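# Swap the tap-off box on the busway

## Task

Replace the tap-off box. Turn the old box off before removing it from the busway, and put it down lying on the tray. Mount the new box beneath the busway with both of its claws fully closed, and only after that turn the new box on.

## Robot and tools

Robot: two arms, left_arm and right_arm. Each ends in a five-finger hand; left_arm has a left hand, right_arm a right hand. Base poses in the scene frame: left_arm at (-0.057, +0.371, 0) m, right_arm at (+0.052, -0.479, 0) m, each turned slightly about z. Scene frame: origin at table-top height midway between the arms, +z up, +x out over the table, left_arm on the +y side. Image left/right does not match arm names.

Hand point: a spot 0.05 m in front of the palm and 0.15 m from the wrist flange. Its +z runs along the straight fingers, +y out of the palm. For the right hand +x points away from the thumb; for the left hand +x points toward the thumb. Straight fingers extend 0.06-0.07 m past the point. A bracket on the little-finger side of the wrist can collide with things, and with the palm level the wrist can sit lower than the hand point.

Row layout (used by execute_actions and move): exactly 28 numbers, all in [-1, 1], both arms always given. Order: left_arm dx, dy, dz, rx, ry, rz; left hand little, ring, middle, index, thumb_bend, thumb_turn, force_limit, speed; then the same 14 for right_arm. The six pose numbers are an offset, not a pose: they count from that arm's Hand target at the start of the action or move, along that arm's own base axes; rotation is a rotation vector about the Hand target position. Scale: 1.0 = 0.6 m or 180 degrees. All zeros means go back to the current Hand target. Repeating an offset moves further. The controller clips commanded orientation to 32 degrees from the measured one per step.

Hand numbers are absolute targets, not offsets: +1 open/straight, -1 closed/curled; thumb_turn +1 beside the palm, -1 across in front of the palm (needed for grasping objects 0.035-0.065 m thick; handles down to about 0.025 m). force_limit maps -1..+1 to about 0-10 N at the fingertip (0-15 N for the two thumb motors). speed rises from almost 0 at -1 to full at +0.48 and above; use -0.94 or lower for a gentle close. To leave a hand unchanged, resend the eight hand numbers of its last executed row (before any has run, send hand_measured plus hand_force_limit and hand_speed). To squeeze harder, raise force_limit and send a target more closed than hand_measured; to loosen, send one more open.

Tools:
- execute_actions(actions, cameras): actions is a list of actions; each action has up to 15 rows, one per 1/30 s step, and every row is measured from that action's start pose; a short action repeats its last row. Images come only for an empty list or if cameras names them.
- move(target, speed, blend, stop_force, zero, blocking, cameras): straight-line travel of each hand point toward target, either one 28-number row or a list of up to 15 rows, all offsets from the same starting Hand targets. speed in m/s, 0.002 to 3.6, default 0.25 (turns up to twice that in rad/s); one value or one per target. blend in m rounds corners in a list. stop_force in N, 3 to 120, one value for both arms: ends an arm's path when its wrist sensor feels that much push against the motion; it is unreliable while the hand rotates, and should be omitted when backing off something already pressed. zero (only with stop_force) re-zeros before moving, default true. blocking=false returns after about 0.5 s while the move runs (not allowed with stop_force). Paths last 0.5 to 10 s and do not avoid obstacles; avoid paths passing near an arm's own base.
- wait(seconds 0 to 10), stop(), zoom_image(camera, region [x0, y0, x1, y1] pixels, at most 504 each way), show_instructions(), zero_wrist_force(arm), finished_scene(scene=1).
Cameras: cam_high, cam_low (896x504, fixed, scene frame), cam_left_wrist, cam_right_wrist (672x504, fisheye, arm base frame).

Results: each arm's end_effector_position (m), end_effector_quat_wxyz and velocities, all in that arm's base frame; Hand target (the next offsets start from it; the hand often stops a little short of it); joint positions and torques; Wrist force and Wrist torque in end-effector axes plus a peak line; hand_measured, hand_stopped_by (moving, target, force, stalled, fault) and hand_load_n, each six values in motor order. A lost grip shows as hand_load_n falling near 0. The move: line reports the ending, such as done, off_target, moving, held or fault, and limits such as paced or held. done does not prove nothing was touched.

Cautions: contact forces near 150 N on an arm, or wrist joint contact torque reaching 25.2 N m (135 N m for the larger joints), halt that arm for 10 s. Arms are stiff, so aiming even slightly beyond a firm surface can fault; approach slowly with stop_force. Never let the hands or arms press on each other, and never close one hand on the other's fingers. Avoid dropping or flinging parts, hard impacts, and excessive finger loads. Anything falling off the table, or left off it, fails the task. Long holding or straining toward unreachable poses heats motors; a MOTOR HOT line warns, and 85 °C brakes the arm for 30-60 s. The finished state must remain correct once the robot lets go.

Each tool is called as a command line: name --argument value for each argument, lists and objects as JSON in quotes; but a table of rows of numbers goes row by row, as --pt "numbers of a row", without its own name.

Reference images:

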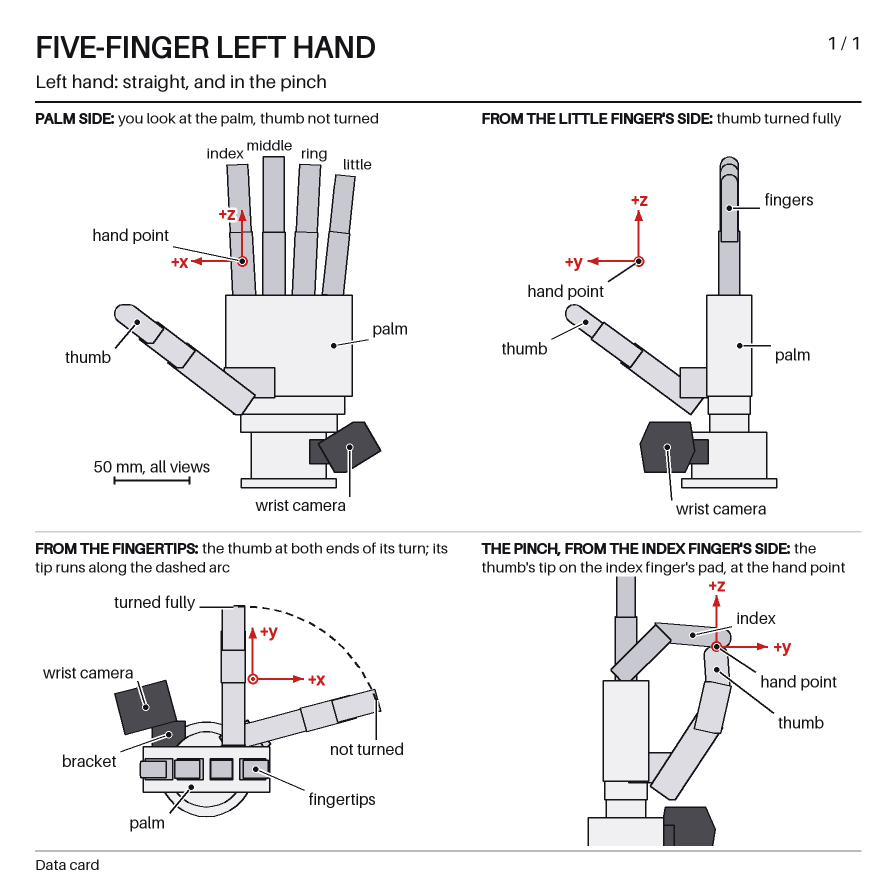

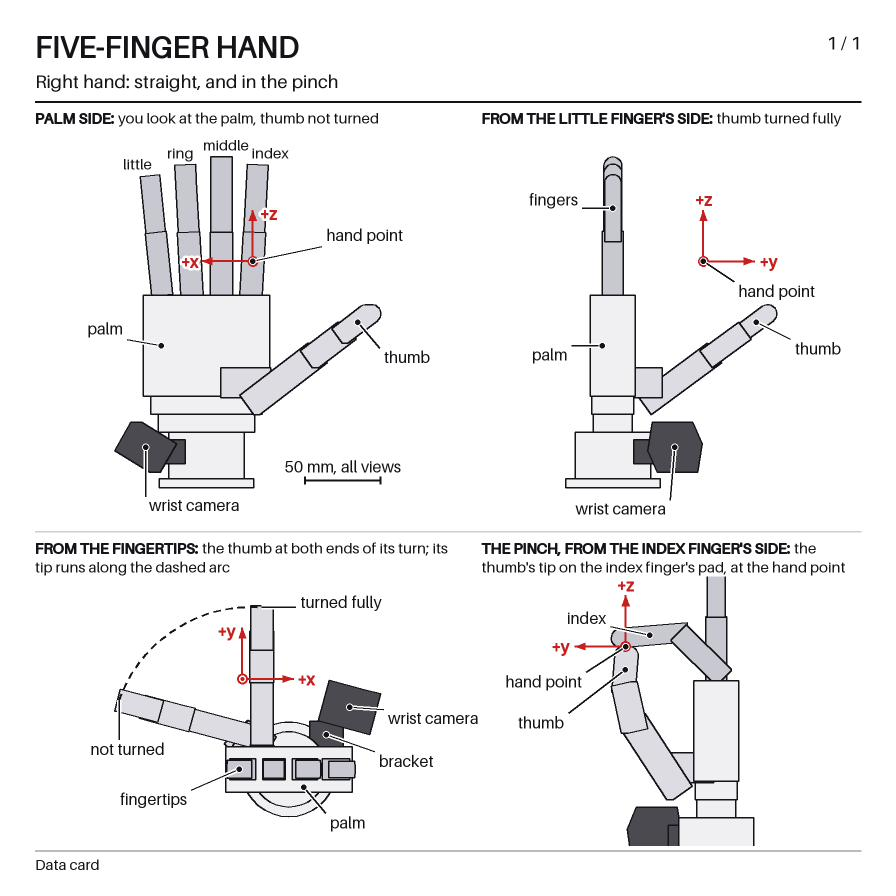

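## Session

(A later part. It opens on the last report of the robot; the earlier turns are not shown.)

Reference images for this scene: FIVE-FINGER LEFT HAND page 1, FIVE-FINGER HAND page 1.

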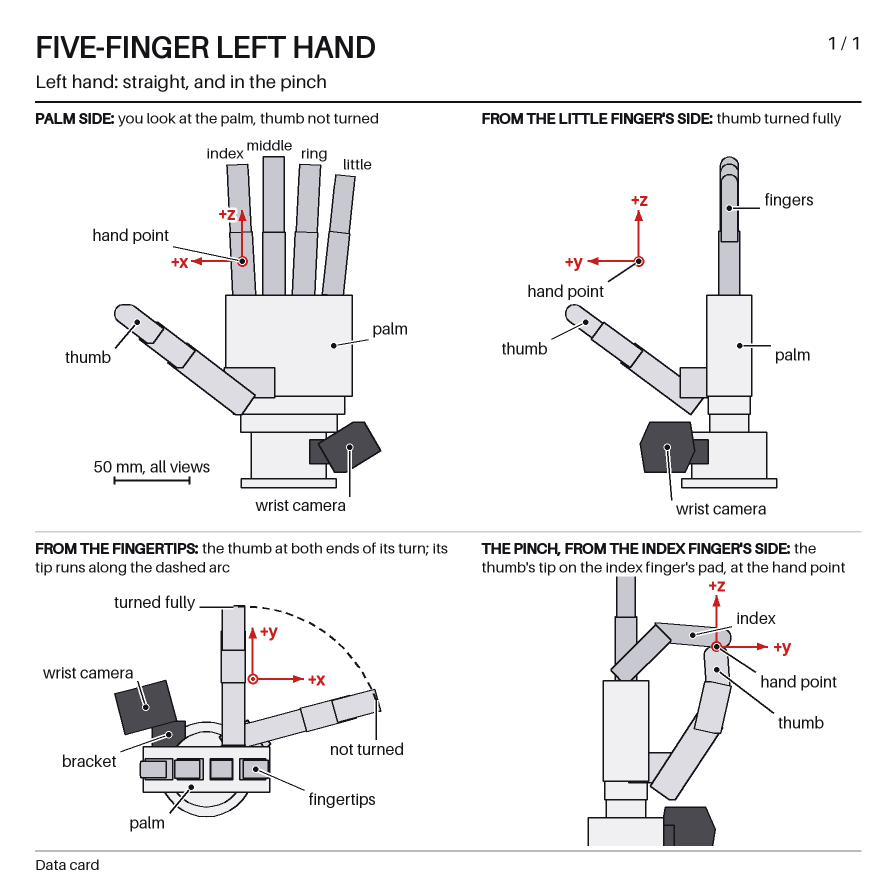

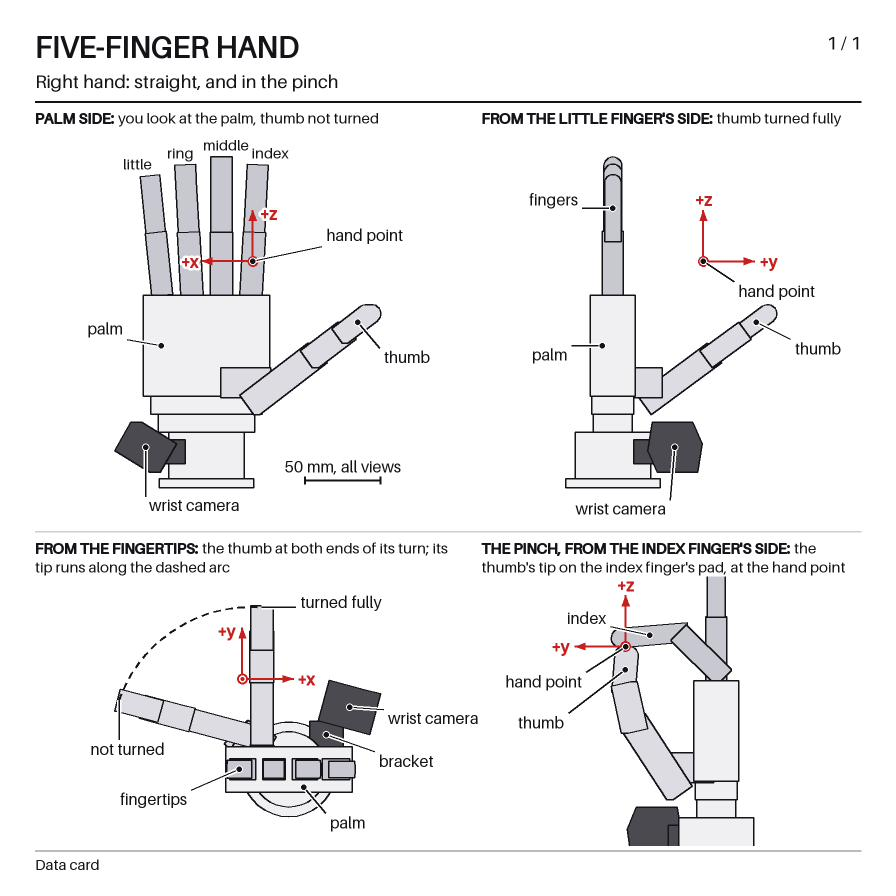

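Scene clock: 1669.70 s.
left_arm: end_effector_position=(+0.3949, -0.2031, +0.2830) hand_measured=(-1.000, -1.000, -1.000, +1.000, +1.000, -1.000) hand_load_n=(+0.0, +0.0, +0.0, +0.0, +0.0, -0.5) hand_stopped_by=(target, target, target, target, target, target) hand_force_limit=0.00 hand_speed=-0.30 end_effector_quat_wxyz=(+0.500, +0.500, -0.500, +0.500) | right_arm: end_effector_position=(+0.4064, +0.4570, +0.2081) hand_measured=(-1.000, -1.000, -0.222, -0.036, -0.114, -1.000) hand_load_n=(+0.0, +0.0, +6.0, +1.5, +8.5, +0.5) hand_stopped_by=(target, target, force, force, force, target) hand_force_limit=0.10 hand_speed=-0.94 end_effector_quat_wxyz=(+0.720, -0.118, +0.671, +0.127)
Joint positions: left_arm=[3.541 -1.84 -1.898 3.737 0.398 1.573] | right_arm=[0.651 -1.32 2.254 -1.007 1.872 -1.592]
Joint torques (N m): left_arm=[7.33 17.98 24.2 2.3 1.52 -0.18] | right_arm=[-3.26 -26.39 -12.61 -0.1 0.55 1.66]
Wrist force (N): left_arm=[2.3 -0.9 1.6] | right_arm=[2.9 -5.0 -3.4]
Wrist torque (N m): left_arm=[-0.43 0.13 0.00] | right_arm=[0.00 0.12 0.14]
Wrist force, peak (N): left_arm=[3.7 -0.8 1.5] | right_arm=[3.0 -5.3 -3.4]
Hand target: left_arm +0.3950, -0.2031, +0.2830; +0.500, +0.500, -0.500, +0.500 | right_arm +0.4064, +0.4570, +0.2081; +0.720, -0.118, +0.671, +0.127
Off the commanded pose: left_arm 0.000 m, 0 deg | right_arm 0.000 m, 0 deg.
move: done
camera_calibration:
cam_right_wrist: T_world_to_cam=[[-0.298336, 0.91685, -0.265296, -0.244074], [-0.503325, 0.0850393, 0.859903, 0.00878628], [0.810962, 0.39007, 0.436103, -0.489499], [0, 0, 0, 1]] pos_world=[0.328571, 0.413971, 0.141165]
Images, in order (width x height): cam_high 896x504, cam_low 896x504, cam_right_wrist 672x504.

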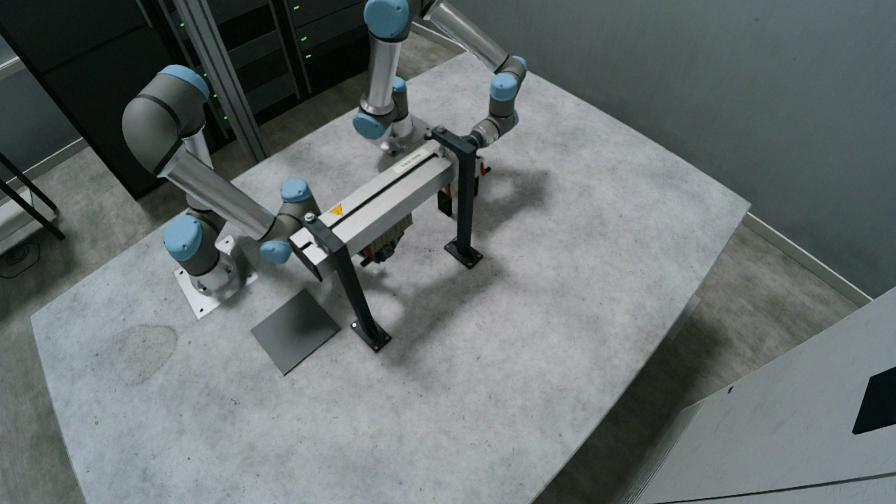

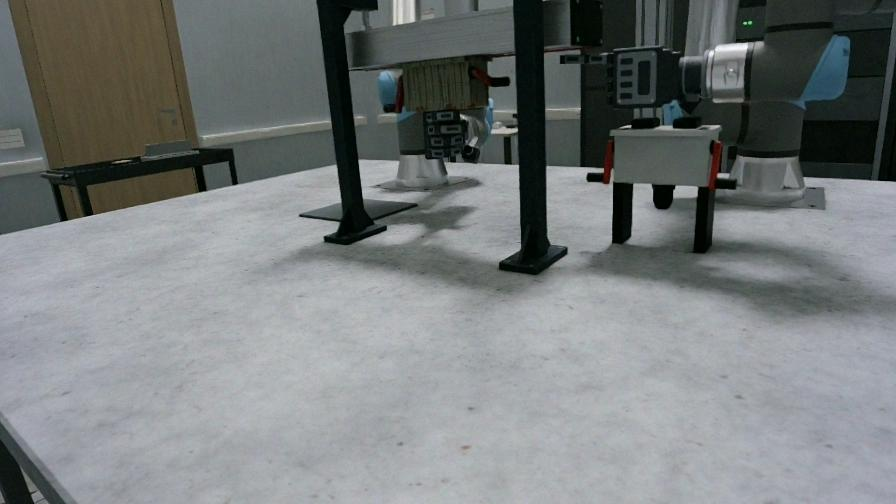

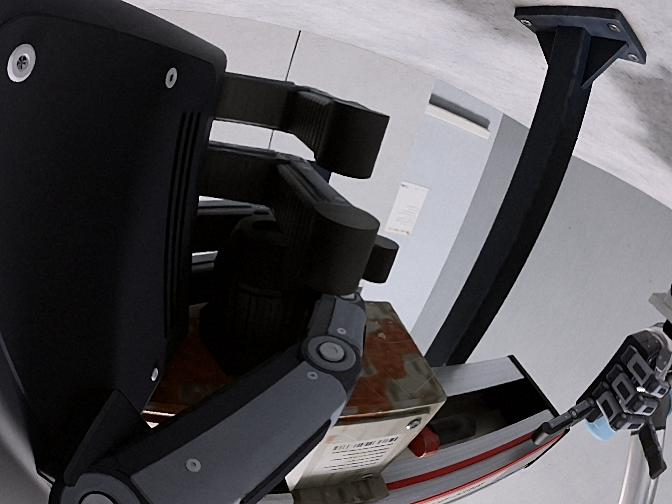

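execute_actions --actions '[]' --cameras '["cam_left_wrist", "cam_right_wrist", "cam_low"]'

zoom_image --camera "cam_right_wrist" --region '[400, 340, 600, 504]'

zoom_image --camera "cam_low" --region '[460, 20, 640, 130]'

Scene clock: 1725.60 s.
left_arm: end_effector_position=(+0.3950, -0.2031, +0.2830) hand_measured=(-1.000, -1.000, -1.000, +1.000, +1.000, -1.000) hand_load_n=(+0.0, +0.0, +0.0, +0.0, +0.0, +0.0) hand_stopped_by=(target, target, target, target, target, target) hand_force_limit=0.00 hand_speed=-0.30 end_effector_quat_wxyz=(+0.500, +0.500, -0.500, +0.500) | right_arm: end_effector_position=(+0.4064, +0.4570, +0.2081) hand_measured=(-1.000, -1.000, -0.222, -0.036, -0.114, -1.000) hand_load_n=(+0.0, +0.0, +6.0, +1.5, +8.5, +0.5) hand_stopped_by=(target, target, force, force, force, target) hand_force_limit=0.10 hand_speed=-0.94 end_effector_quat_wxyz=(+0.720, -0.118, +0.671, +0.127)
Joint positions: left_arm=[3.541 -1.84 -1.898 3.737 0.398 1.572] | right_arm=[0.651 -1.32 2.254 -1.007 1.872 -1.592]
Joint velocities: within noise
Joint torques (N m): left_arm=[9.81 18.7 24.48 1.91 -2.32 -0.72] | right_arm=[-1.62 -28.95 -6.61 -0.47 0.74 1.77]
Wrist force (N): left_arm=[2.4 -1.1 1.3] | right_arm=[2.7 -5.1 -3.2]
Wrist torque (N m): left_arm=[-0.44 0.09 0.02] | right_arm=[-0.02 0.14 0.13]
Wrist force, peak (N): left_arm=[2.9 -1.0 1.7] | right_arm=[3.0 -5.2 -3.5]
Hand target: left_arm +0.3950, -0.2031, +0.2830; +0.500, +0.500, -0.500, +0.500 | right_arm +0.4064, +0.4570, +0.2081; +0.720, -0.118, +0.671, +0.127
Off the commanded pose: left_arm 0.000 m, 0 deg | right_arm 0.000 m, 0 deg.
camera_calibration:
cam_left_wrist: T_world_to_cam=[[0.969767, -0.0083746, 0.243891, -0.454579], [-0.194234, 0.578546, 0.792186, -0.0430408], [-0.147736, -0.815607, 0.559428, -0.151612], [0, 0, 0, 1]] pos_world=[0.410077, -0.102562, 0.22978]
cam_right_wrist: T_world_to_cam=[[-0.298336, 0.91685, -0.265296, -0.244074], [-0.503325, 0.0850393, 0.859903, 0.00878628], [0.810962, 0.39007, 0.436103, -0.489499], [0, 0, 0, 1]] pos_world=[0.328571, 0.413971, 0.141165]
Images, in order (width x height): cam_low 896x504, cam_left_wrist 672x504, cam_right_wrist 672x504.

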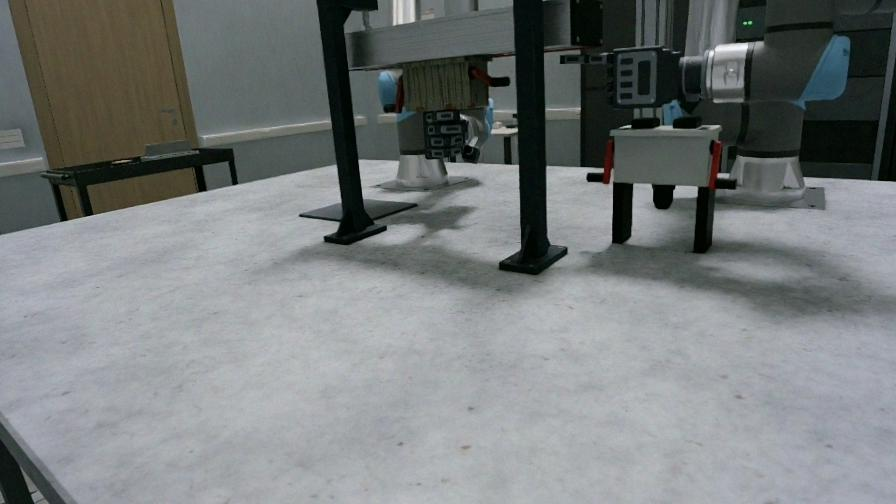

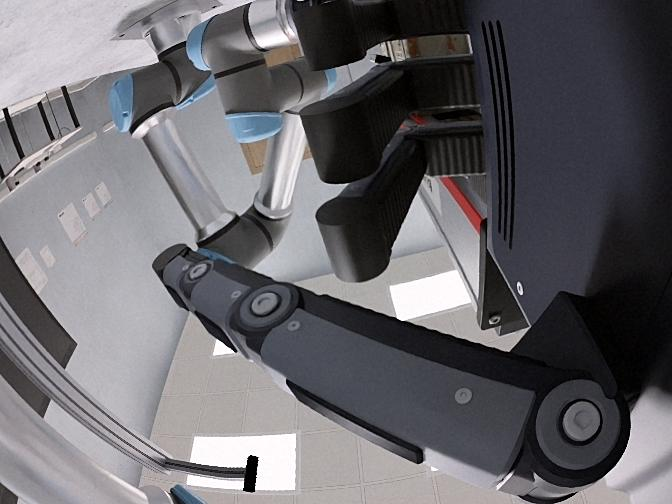

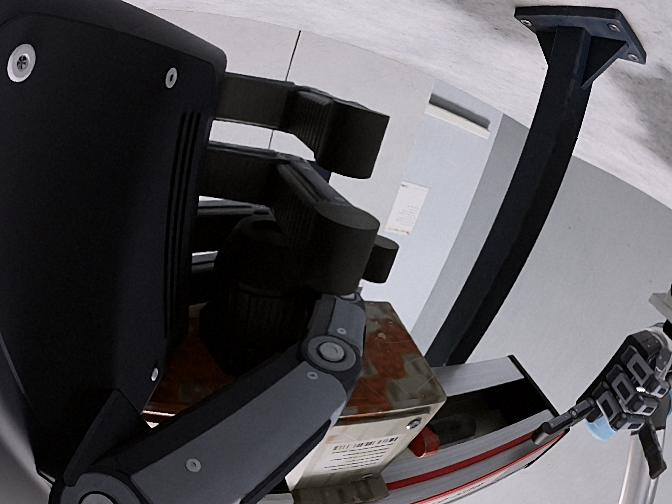

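Scaled by 2.520 from the camera's 672x504 image, which has a finer 960x720 frame.

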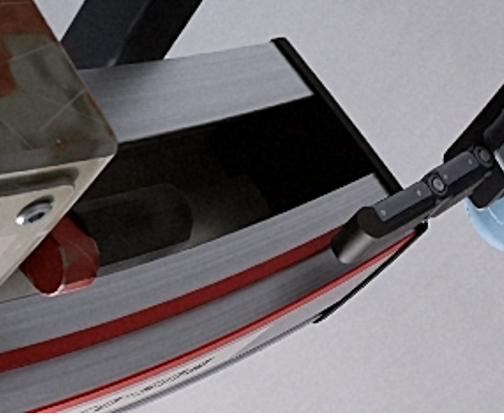

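Scaled by 2.800 from the camera's 896x504 image, which has a finer 1280x720 frame.

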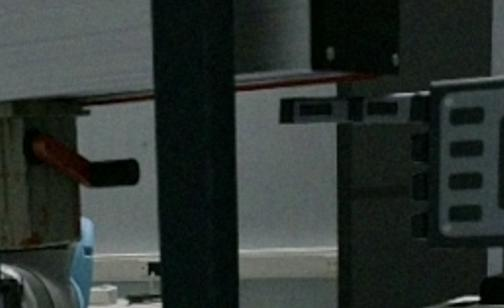

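move --pt "0.0175 0 -0.0087 -0.0278 0 0 -1 -1 -1 1 1 -1 0 -0.3 0 0 0 0 0 0 -1 -1 -0.6 -0.6 -0.7 -1 0.1 -0.94" --pt "0.0175 -0.11 -0.0087 -0.0278 0 0 -1 -1 -1 1 1 -1 0 -0.3 0 0 0 0 0 0 -1 -1 -0.6 -0.6 -0.7 -1 0.1 -0.94" --speed 0.08 --stop_force 8 --cameras '["cam_low", "cam_right_wrist"]'

zoom_image --camera "cam_right_wrist" --region '[400, 340, 600, 504]'

zoom_image --camera "cam_low" --region '[460, 20, 640, 130]'

Scene clock: 1781.73 s.
left_arm: end_effector_position=(+0.3962, -0.2029, +0.2824) hand_measured=(-1.000, -1.000, -1.000, +1.000, +1.000, -1.000) hand_load_n=(+0.0, +0.0, +0.0, +0.0, +0.0, +0.0) hand_stopped_by=(target, target, target, target, target, target) hand_force_limit=0.00 hand_speed=-0.30 end_effector_quat_wxyz=(+0.502, +0.498, -0.498, +0.503) | right_arm: end_effector_position=(+0.4064, +0.4570, +0.2081) hand_measured=(-1.000, -1.000, -0.222, -0.036, -0.114, -1.000) hand_load_n=(+0.0, +0.0, +6.0, +1.5, +8.5, +0.5) hand_stopped_by=(target, target, force, force, force, target) hand_force_limit=0.10 hand_speed=-0.94 end_effector_quat_wxyz=(+0.720, -0.118, +0.671, +0.127)
Joint positions: left_arm=[3.539 -1.851 -1.892 3.721 0.397 1.591] | right_arm=[0.651 -1.32 2.254 -1.007 1.872 -1.592]
Joint torques (N m): left_arm=[7.5 25.54 23.56 0.81 2.22 -0.77] | right_arm=[0.28 -32.22 -3.47 -0.91 0.86 1.76]
Wrist force (N): left_arm=[9.7 1.1 1.7] | right_arm=[2.9 -5.1 -3.4]
Wrist torque (N m): left_arm=[-0.17 -0.80 0.02] | right_arm=[0.00 0.12 0.14]
Wrist force, peak (N): left_arm=[37.0 4.8 -7.8] | right_arm=[3.1 -5.2 -3.5]
Hand target: left_arm +0.3962, -0.2029, +0.2824; +0.502, +0.498, -0.498, +0.503 (not the last commanded pose) | right_arm +0.4064, +0.4570, +0.2081; +0.720, -0.118, +0.671, +0.127
Off the commanded pose: left_arm 0.067 m, 5 deg | right_arm 0.000 m, 0 deg.
move: contact (left_arm); path passed 0 of 2 targets
camera_calibration:
cam_right_wrist: T_world_to_cam=[[-0.298336, 0.91685, -0.265296, -0.244074], [-0.503325, 0.0850393, 0.859903, 0.00878628], [0.810962, 0.39007, 0.436103, -0.489499], [0, 0, 0, 1]] pos_world=[0.328571, 0.413971, 0.141165]
Images, in order (width x height): cam_low 896x504, cam_right_wrist 672x504.

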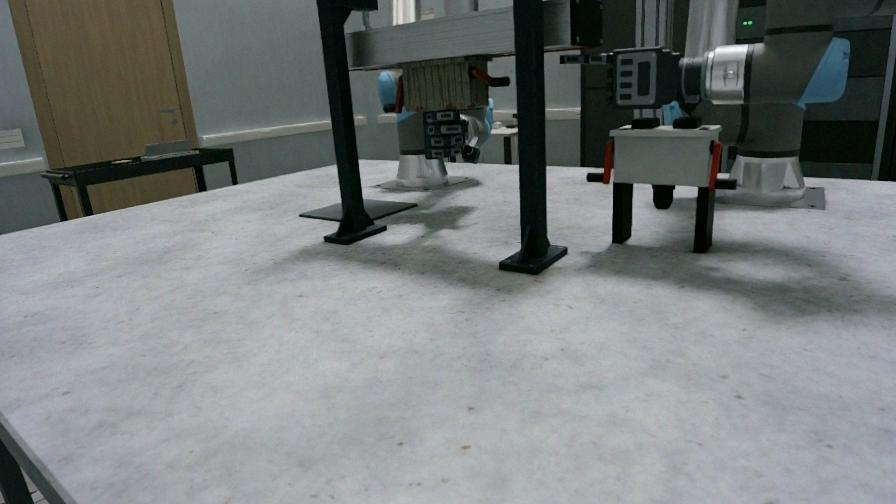

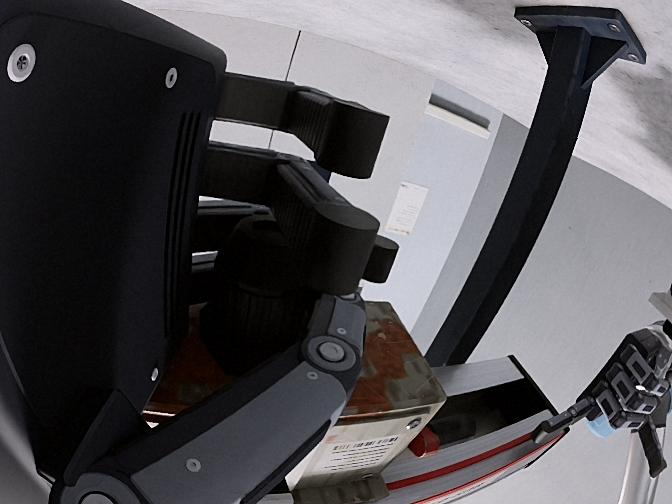

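Scaled by 2.520 from the camera's 672x504 image, which has a finer 960x720 frame.

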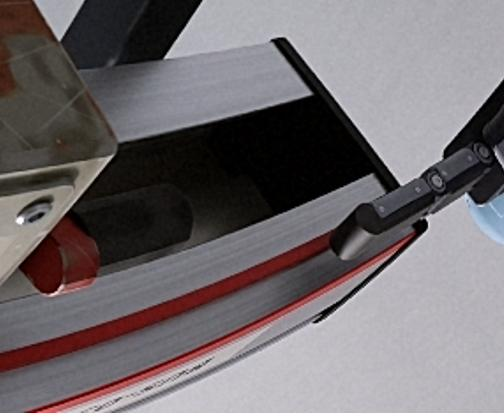

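Scaled by 2.800 from the camera's 896x504 image, which has a finer 1280x720 frame.

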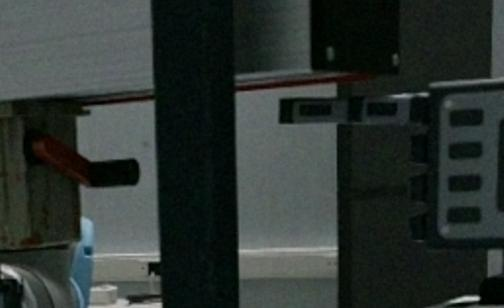

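move --pt "-0.0333 0 0.0100 0 0 0 -1 -1 -1 1 1 -1 0 -0.3 0 0 0 0 0 0 -1 -1 -0.6 -0.6 -0.7 -1 0.1 -0.94" --pt "-0.0353 0 0.0543 -0.0162 0.1947 -0.0072 -1 -1 -1 1 1 -1 0 -0.3 0 0 0 0 0 0 -1 -1 -0.6 -0.6 -0.7 -1 0.1 -0.94" --speed 0.15 --cameras '["cam_high", "cam_low", "cam_right_wrist"]'

zoom_image --camera "cam_right_wrist" --region '[400, 340, 600, 504]'

zoom_image --camera "cam_low" --region '[460, 20, 760, 220]'

Scene clock: 1833.50 s.
left_arm: end_effector_position=(+0.3750, -0.2029, +0.3150) hand_measured=(-1.000, -1.000, -1.000, +1.000, +1.000, -1.000) hand_load_n=(+0.0, +0.0, +0.0, +0.0, +0.0, +0.0) hand_stopped_by=(target, target, target, target, target, target) hand_force_limit=0.00 hand_speed=-0.30 end_effector_quat_wxyz=(+0.646, +0.608, -0.317, +0.336) | right_arm: end_effector_position=(+0.4064, +0.4570, +0.2081) hand_measured=(-1.000, -1.000, -0.222, -0.036, -0.114, -1.000) hand_load_n=(+0.0, +0.0, +6.0, +1.5, +8.5, +0.5) hand_stopped_by=(target, target, force, force, force, target) hand_force_limit=0.10 hand_speed=-0.94 end_effector_quat_wxyz=(+0.720, -0.118, +0.671, +0.127)
Joint positions: left_arm=[3.579 -1.784 -2.013 3.655 0.442 1.088] | right_arm=[0.651 -1.32 2.254 -1.007 1.872 -1.592]
Joint torques (N m): left_arm=[-6.64 14.79 22.96 1.87 -0.5 -0.75] | right_arm=[3.88 -32.11 -3.82 -1.54 0.95 1.67]
Wrist force (N): left_arm=[2.9 -0.7 1.0] | right_arm=[3.0 -5.0 -3.3]
Wrist torque (N m): left_arm=[-0.58 -0.06 -0.06] | right_arm=[0.01 0.10 0.15]
Wrist force, peak (N): left_arm=[10.4 0.9 1.3] | right_arm=[2.9 -5.1 -3.8]
Hand target: left_arm +0.3750, -0.2029, +0.3150; +0.646, +0.608, -0.317, +0.336 | right_arm +0.4064, +0.4570, +0.2081; +0.720, -0.118, +0.671, +0.127
Off the commanded pose: left_arm 0.000 m, 0 deg | right_arm 0.000 m, 0 deg.
move: done
camera_calibration:
cam_right_wrist: T_world_to_cam=[[-0.298336, 0.91685, -0.265296, -0.244074], [-0.503325, 0.0850393, 0.859903, 0.00878628], [0.810962, 0.39007, 0.436103, -0.489499], [0, 0, 0, 1]] pos_world=[0.328571, 0.413971, 0.141165]
Images, in order (width x height): cam_high 896x504, cam_low 896x504, cam_right_wrist 672x504.

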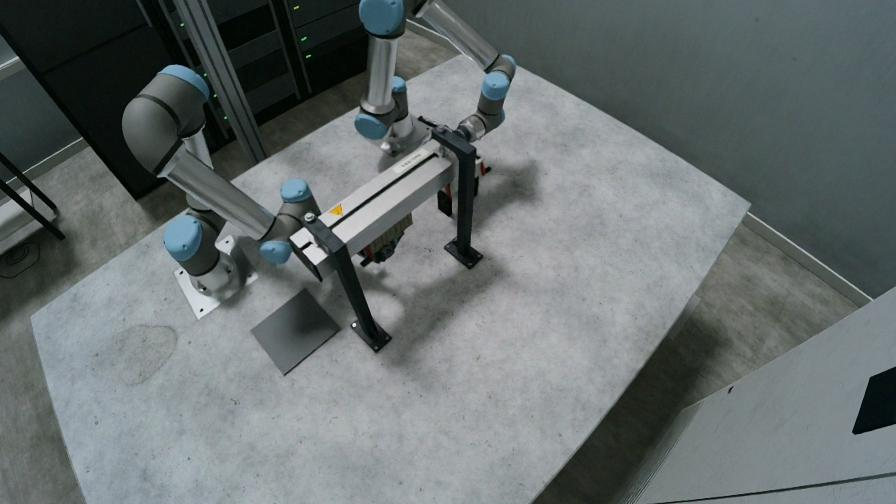

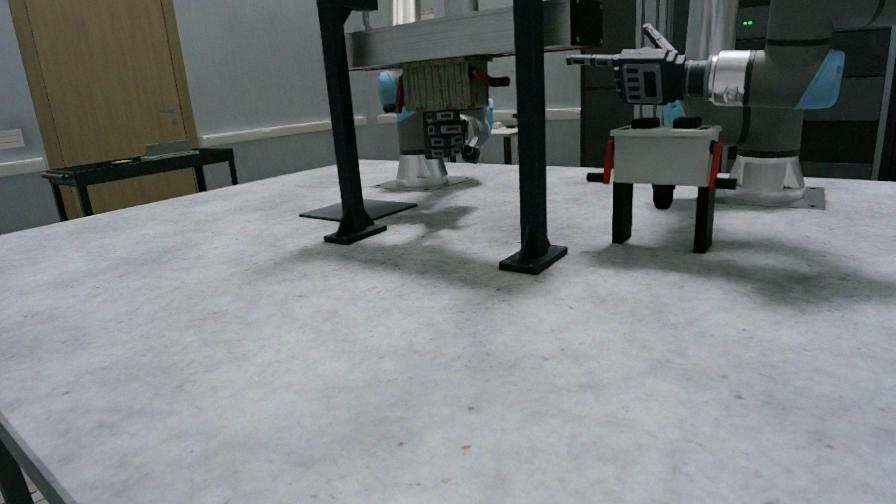

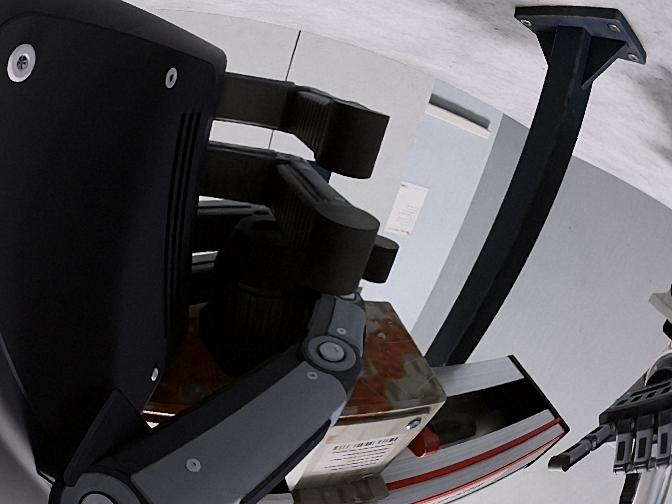

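Scaled by 2.520 from the camera's 672x504 image, which has a finer 960x720 frame.

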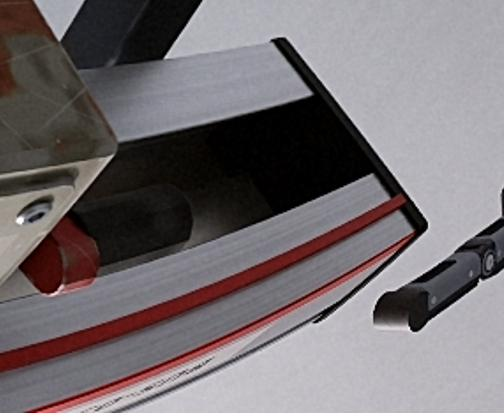

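Scaled by 1.680 from the camera's 896x504 image, which has a finer 1280x720 frame.

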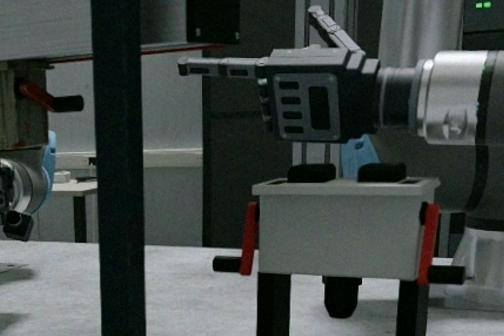

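move --target '[0, -0.1752, -0.0022, 0, 0, 0, -1, -1, -1, 1, 1, -1, 0, -0.3, 0, 0, 0, 0, 0, 0, -1, -1, -0.6, -0.6, -0.7, -1, 0.1, -0.94]' --speed 0.1 --stop_force 8 --cameras '["cam_low", "cam_right_wrist"]'

zoom_image --camera "cam_right_wrist" --region '[360, 340, 560, 504]'

zoom_image --camera "cam_low" --region '[440, 20, 620, 130]'

Scene clock: 1850.27 s.
left_arm: end_effector_position=(+0.3750, -0.3081, +0.3137) hand_measured=(-1.000, -1.000, -1.000, +1.000, +1.000, -1.000) hand_load_n=(+0.0, +0.0, +0.0, +0.0, +0.0, +0.0) hand_stopped_by=(target, target, target, target, target, target) hand_force_limit=0.00 hand_speed=-0.30 end_effector_quat_wxyz=(+0.646, +0.608, -0.317, +0.336) | right_arm: end_effector_position=(+0.4064, +0.4570, +0.2081) hand_measured=(-1.000, -1.000, -0.222, -0.036, -0.114, -1.000) hand_load_n=(+0.0, +0.0, +6.0, +1.5, +8.5, +0.5) hand_stopped_by=(target, target, force, force, force, target) hand_force_limit=0.10 hand_speed=-0.94 end_effector_quat_wxyz=(+0.720, -0.118, +0.671, +0.127)
Joint positions: left_arm=[3.32 -1.835 -1.964 3.471 0.189 1.282] | right_arm=[0.651 -1.32 2.254 -1.007 1.872 -1.592]
Joint torques (N m): left_arm=[-10.01 31.05 9.32 1.75 -2.15 -0.67] | right_arm=[6.07 -30.98 -3.67 -1.99 0.92 1.69]
Wrist force (N): left_arm=[2.6 -1.0 1.3] | right_arm=[3.1 -4.9 -3.5]
Wrist torque (N m): left_arm=[-0.63 -0.01 0.01] | right_arm=[0.02 0.10 0.15]
Wrist force, peak (N): left_arm=[2.6 -0.4 2.6] | right_arm=[3.1 -5.1 -3.7]
Hand target: left_arm +0.3750, -0.3081, +0.3137; +0.646, +0.608, -0.317, +0.336 | right_arm +0.4064, +0.4570, +0.2081; +0.720, -0.118, +0.671, +0.127
Off the commanded pose: left_arm 0.000 m, 0 deg | right_arm 0.000 m, 0 deg.
move: done
camera_calibration:
cam_right_wrist: T_world_to_cam=[[-0.298336, 0.91685, -0.265296, -0.244074], [-0.503325, 0.0850393, 0.859903, 0.00878628], [0.810962, 0.39007, 0.436103, -0.489499], [0, 0, 0, 1]] pos_world=[0.328571, 0.413971, 0.141165]
Images, in order (width x height): cam_low 896x504, cam_right_wrist 672x504.

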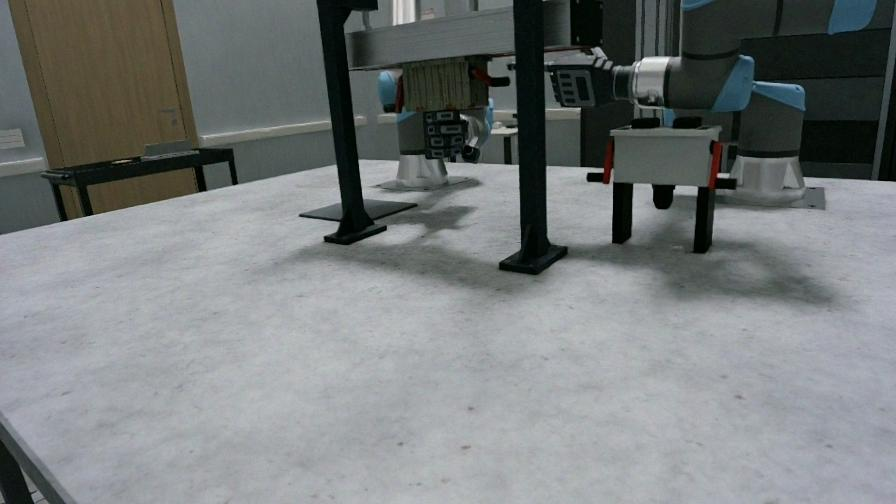

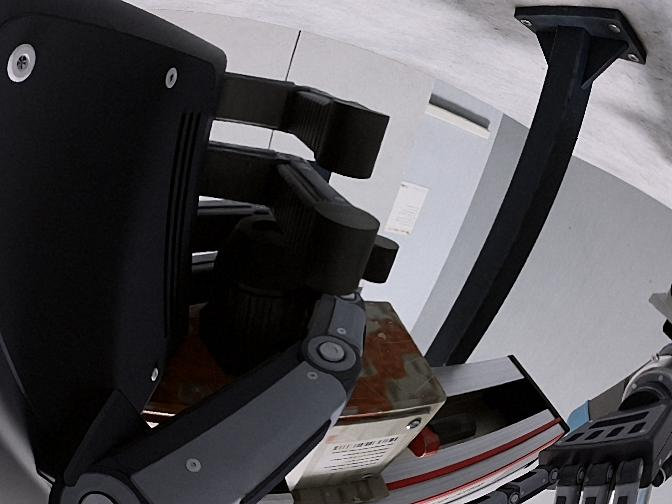

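Scaled by 2.520 from the camera's 672x504 image, which has a finer 960x720 frame.

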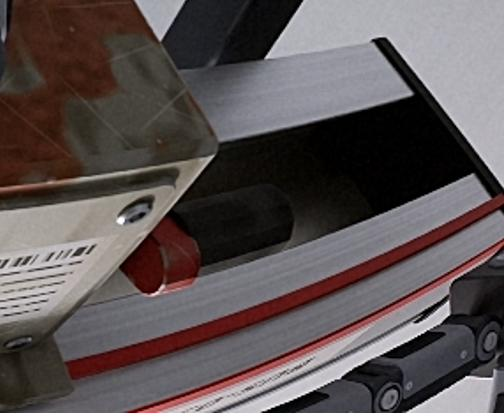

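Scaled by 2.800 from the camera's 896x504 image, which has a finer 1280x720 frame.

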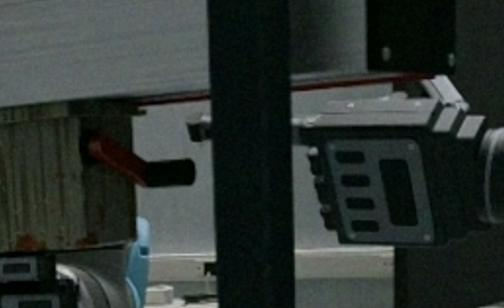

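move --target '[0.0655, -0.0080, -0.0030, 0, 0, 0, -1, -1, -1, 1, 1, -1, 0, -0.3, 0, 0, 0, 0, 0, 0, -1, -1, -0.6, -0.6, -0.7, -1, 0.1, -0.94]' --speed 0.05 --stop_force 6 --cameras '["cam_low", "cam_right_wrist"]'

zoom_image --camera "cam_right_wrist" --region '[360, 340, 560, 504]'

zoom_image --camera "cam_low" --region '[440, 20, 620, 130]'

Scene clock: 1868.47 s.
left_arm: end_effector_position=(+0.4143, -0.3129, +0.3119) hand_measured=(-1.000, -1.000, -1.000, +1.000, +1.000, -1.000) hand_load_n=(+0.0, +0.0, +0.0, +0.0, +0.0, -0.5) hand_stopped_by=(target, target, target, target, target, target) hand_force_limit=0.00 hand_speed=-0.30 end_effector_quat_wxyz=(+0.646, +0.608, -0.317, +0.336) | right_arm: end_effector_position=(+0.4064, +0.4570, +0.2081) hand_measured=(-1.000, -1.000, -0.222, -0.036, -0.114, -1.000) hand_load_n=(+0.0, +0.0, +6.0, +1.5, +8.5, +0.5) hand_stopped_by=(target, target, force, force, force, target) hand_force_limit=0.10 hand_speed=-0.94 end_effector_quat_wxyz=(+0.720, -0.118, +0.671, +0.127)
Joint positions: left_arm=[3.293 -1.933 -1.837 3.389 0.164 1.336] | right_arm=[0.651 -1.32 2.254 -1.007 1.872 -1.592]
Joint torques (N m): left_arm=[10.53 35.57 21.26 1.67 2.91 -1.25] | right_arm=[8.12 -31.88 -4.39 -2.48 0.89 1.64]
Wrist force (N): left_arm=[2.7 -0.8 1.3] | right_arm=[3.0 -5.3 -3.6]
Wrist torque (N m): left_arm=[-0.62 -0.02 -0.05] | right_arm=[-0.03 0.12 0.13]
Wrist force, peak (N): left_arm=[3.0 -1.3 1.4] | right_arm=[3.0 -5.3 -3.6]
Hand target: left_arm +0.4143, -0.3129, +0.3119; +0.646, +0.608, -0.317, +0.336 | right_arm +0.4064, +0.4570, +0.2081; +0.720, -0.118, +0.671, +0.127
Off the commanded pose: left_arm 0.000 m, 0 deg | right_arm 0.000 m, 0 deg.
move: done
camera_calibration:
cam_right_wrist: T_world_to_cam=[[-0.298336, 0.91685, -0.265296, -0.244074], [-0.503325, 0.0850393, 0.859903, 0.00878628], [0.810962, 0.39007, 0.436103, -0.489499], [0, 0, 0, 1]] pos_world=[0.328571, 0.413971, 0.141165]
Images, in order (width x height): cam_low 896x504, cam_right_wrist 672x504.

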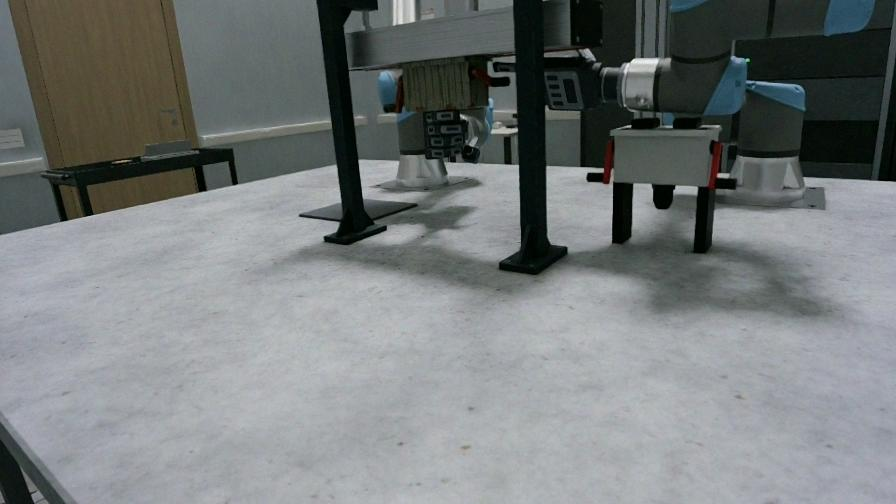

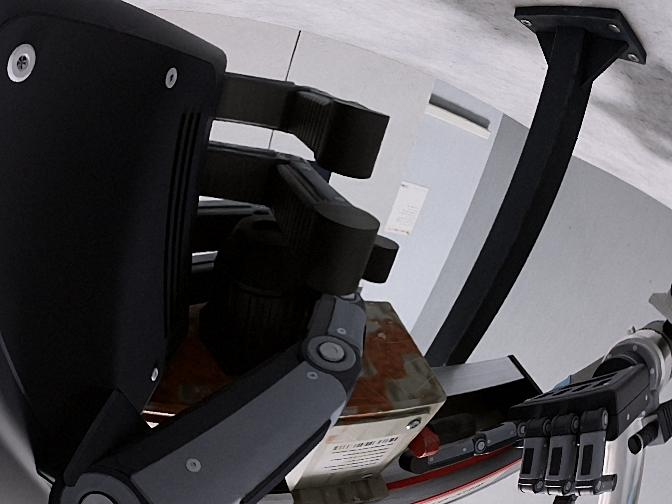

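Scaled by 2.520 from the camera's 672x504 image, which has a finer 960x720 frame.

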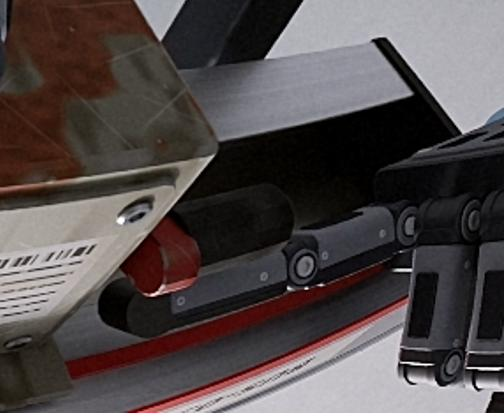

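Scaled by 2.800 from the camera's 896x504 image, which has a finer 1280x720 frame.

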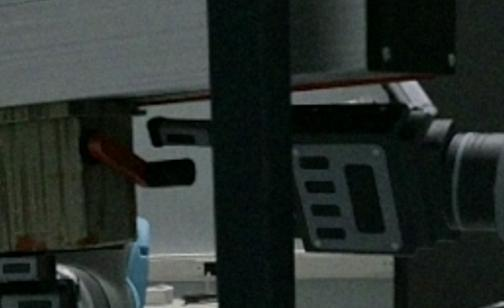

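move --pt "-0.0033 0.0115 -0.0112 0 0 0 -1 -1 -1 1 1 -1 0 -0.3 0 0 0 0 0 0 -1 -1 -0.6 -0.6 -0.7 -1 0.1 -0.94" --pt "-0.0007 0.0082 -0.029 0.0194 0 0 -1 -1 -1 1 1 -1 0 -0.3 0 0 0 0 0 0 -1 -1 -0.6 -0.6 -0.7 -1 0.1 -0.94" --pt "0.008 0.004 -0.0437 0.0417 0 0 -1 -1 -1 1 1 -1 0 -0.3 0 0 0 0 0 0 -1 -1 -0.6 -0.6 -0.7 -1 0.1 -0.94" --speed 0.04 --blend '[0.002, 0.004, 0]' --stop_force 15 --cameras '["cam_low", "cam_right_wrist"]'

zoom_image --camera "cam_right_wrist" --region '[360, 340, 560, 504]'

zoom_image --camera "cam_low" --region '[440, 20, 620, 130]'

Scene clock: 1939.30 s.
left_arm: end_effector_position=(+0.4191, -0.3105, +0.2856) hand_measured=(-1.000, -1.000, -1.000, +1.000, +1.000, -1.000) hand_load_n=(+0.0, +0.0, +0.0, -1.5, +0.0, +0.0) hand_stopped_by=(target, target, target, target, target, target) hand_force_limit=0.00 hand_speed=-0.30 end_effector_quat_wxyz=(+0.605, +0.649, -0.338, +0.315) | right_arm: end_effector_position=(+0.4064, +0.4570, +0.2081) hand_measured=(-1.000, -1.000, -0.222, -0.036, -0.114, -1.000) hand_load_n=(+0.0, +0.0, +6.5, +0.0, +8.0, +0.5) hand_stopped_by=(target, target, force, force, force, target) hand_force_limit=0.10 hand_speed=-0.94 end_effector_quat_wxyz=(+0.720, -0.118, +0.671, +0.127)
Joint positions: left_arm=[3.314 -1.78 -2.027 4.196 0.187 0.577] | right_arm=[0.651 -1.32 2.254 -1.007 1.872 -1.592]
Joint torques (N m): left_arm=[10.22 16.5 25.07 -1.88 -3.11 -0.28] | right_arm=[10.54 -30.99 -3.96 -3.13 0.81 1.7]
Wrist force (N): left_arm=[2.9 0.6 1.2] | right_arm=[7.3 -1.6 -2.5]
Wrist torque (N m): left_arm=[-0.56 0.00 -0.06] | right_arm=[0.01 0.16 0.15]
Wrist force, peak (N): left_arm=[4.0 1.5 1.0] | right_arm=[8.3 -1.9 -2.3]
Hand target: left_arm +0.4191, -0.3105, +0.2856; +0.605, +0.649, -0.338, +0.315 | right_arm +0.4064, +0.4570, +0.2081; +0.720, -0.118, +0.671, +0.127
Off the commanded pose: left_arm 0.000 m, 0 deg | right_arm 0.000 m, 0 deg.
move: done
camera_calibration:
cam_right_wrist: T_world_to_cam=[[-0.298336, 0.91685, -0.265296, -0.244074], [-0.503325, 0.0850393, 0.859903, 0.00878628], [0.810962, 0.39007, 0.436103, -0.489499], [0, 0, 0, 1]] pos_world=[0.328571, 0.413971, 0.141165]
Images, in order (width x height): cam_low 896x504, cam_right_wrist 672x504.

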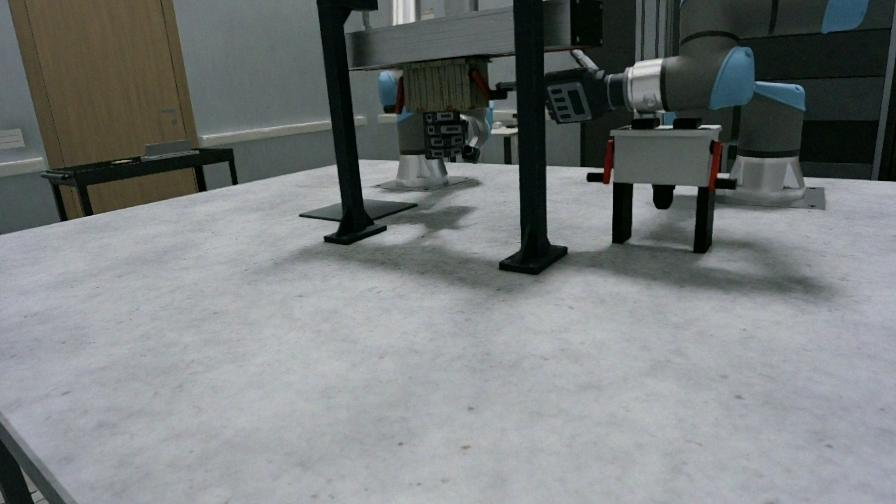

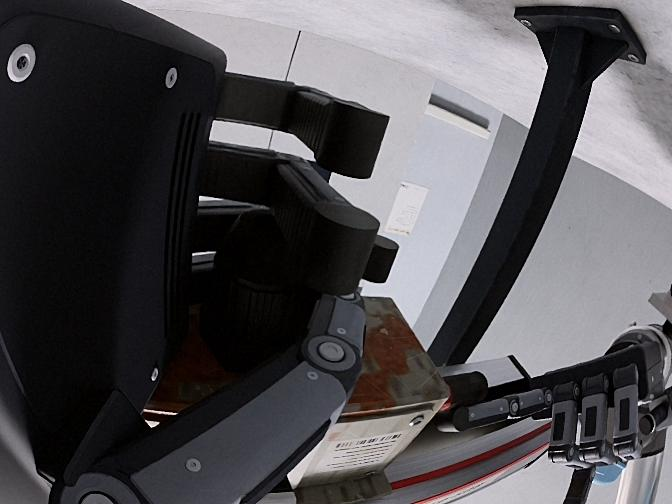

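Scaled by 2.520 from the camera's 672x504 image, which has a finer 960x720 frame.

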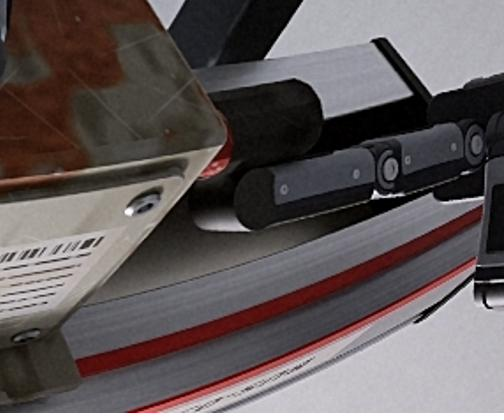

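Scaled by 2.800 from the camera's 896x504 image, which has a finer 1280x720 frame.

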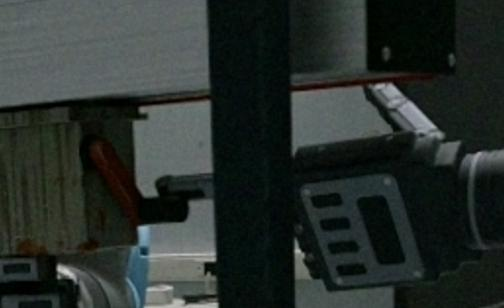

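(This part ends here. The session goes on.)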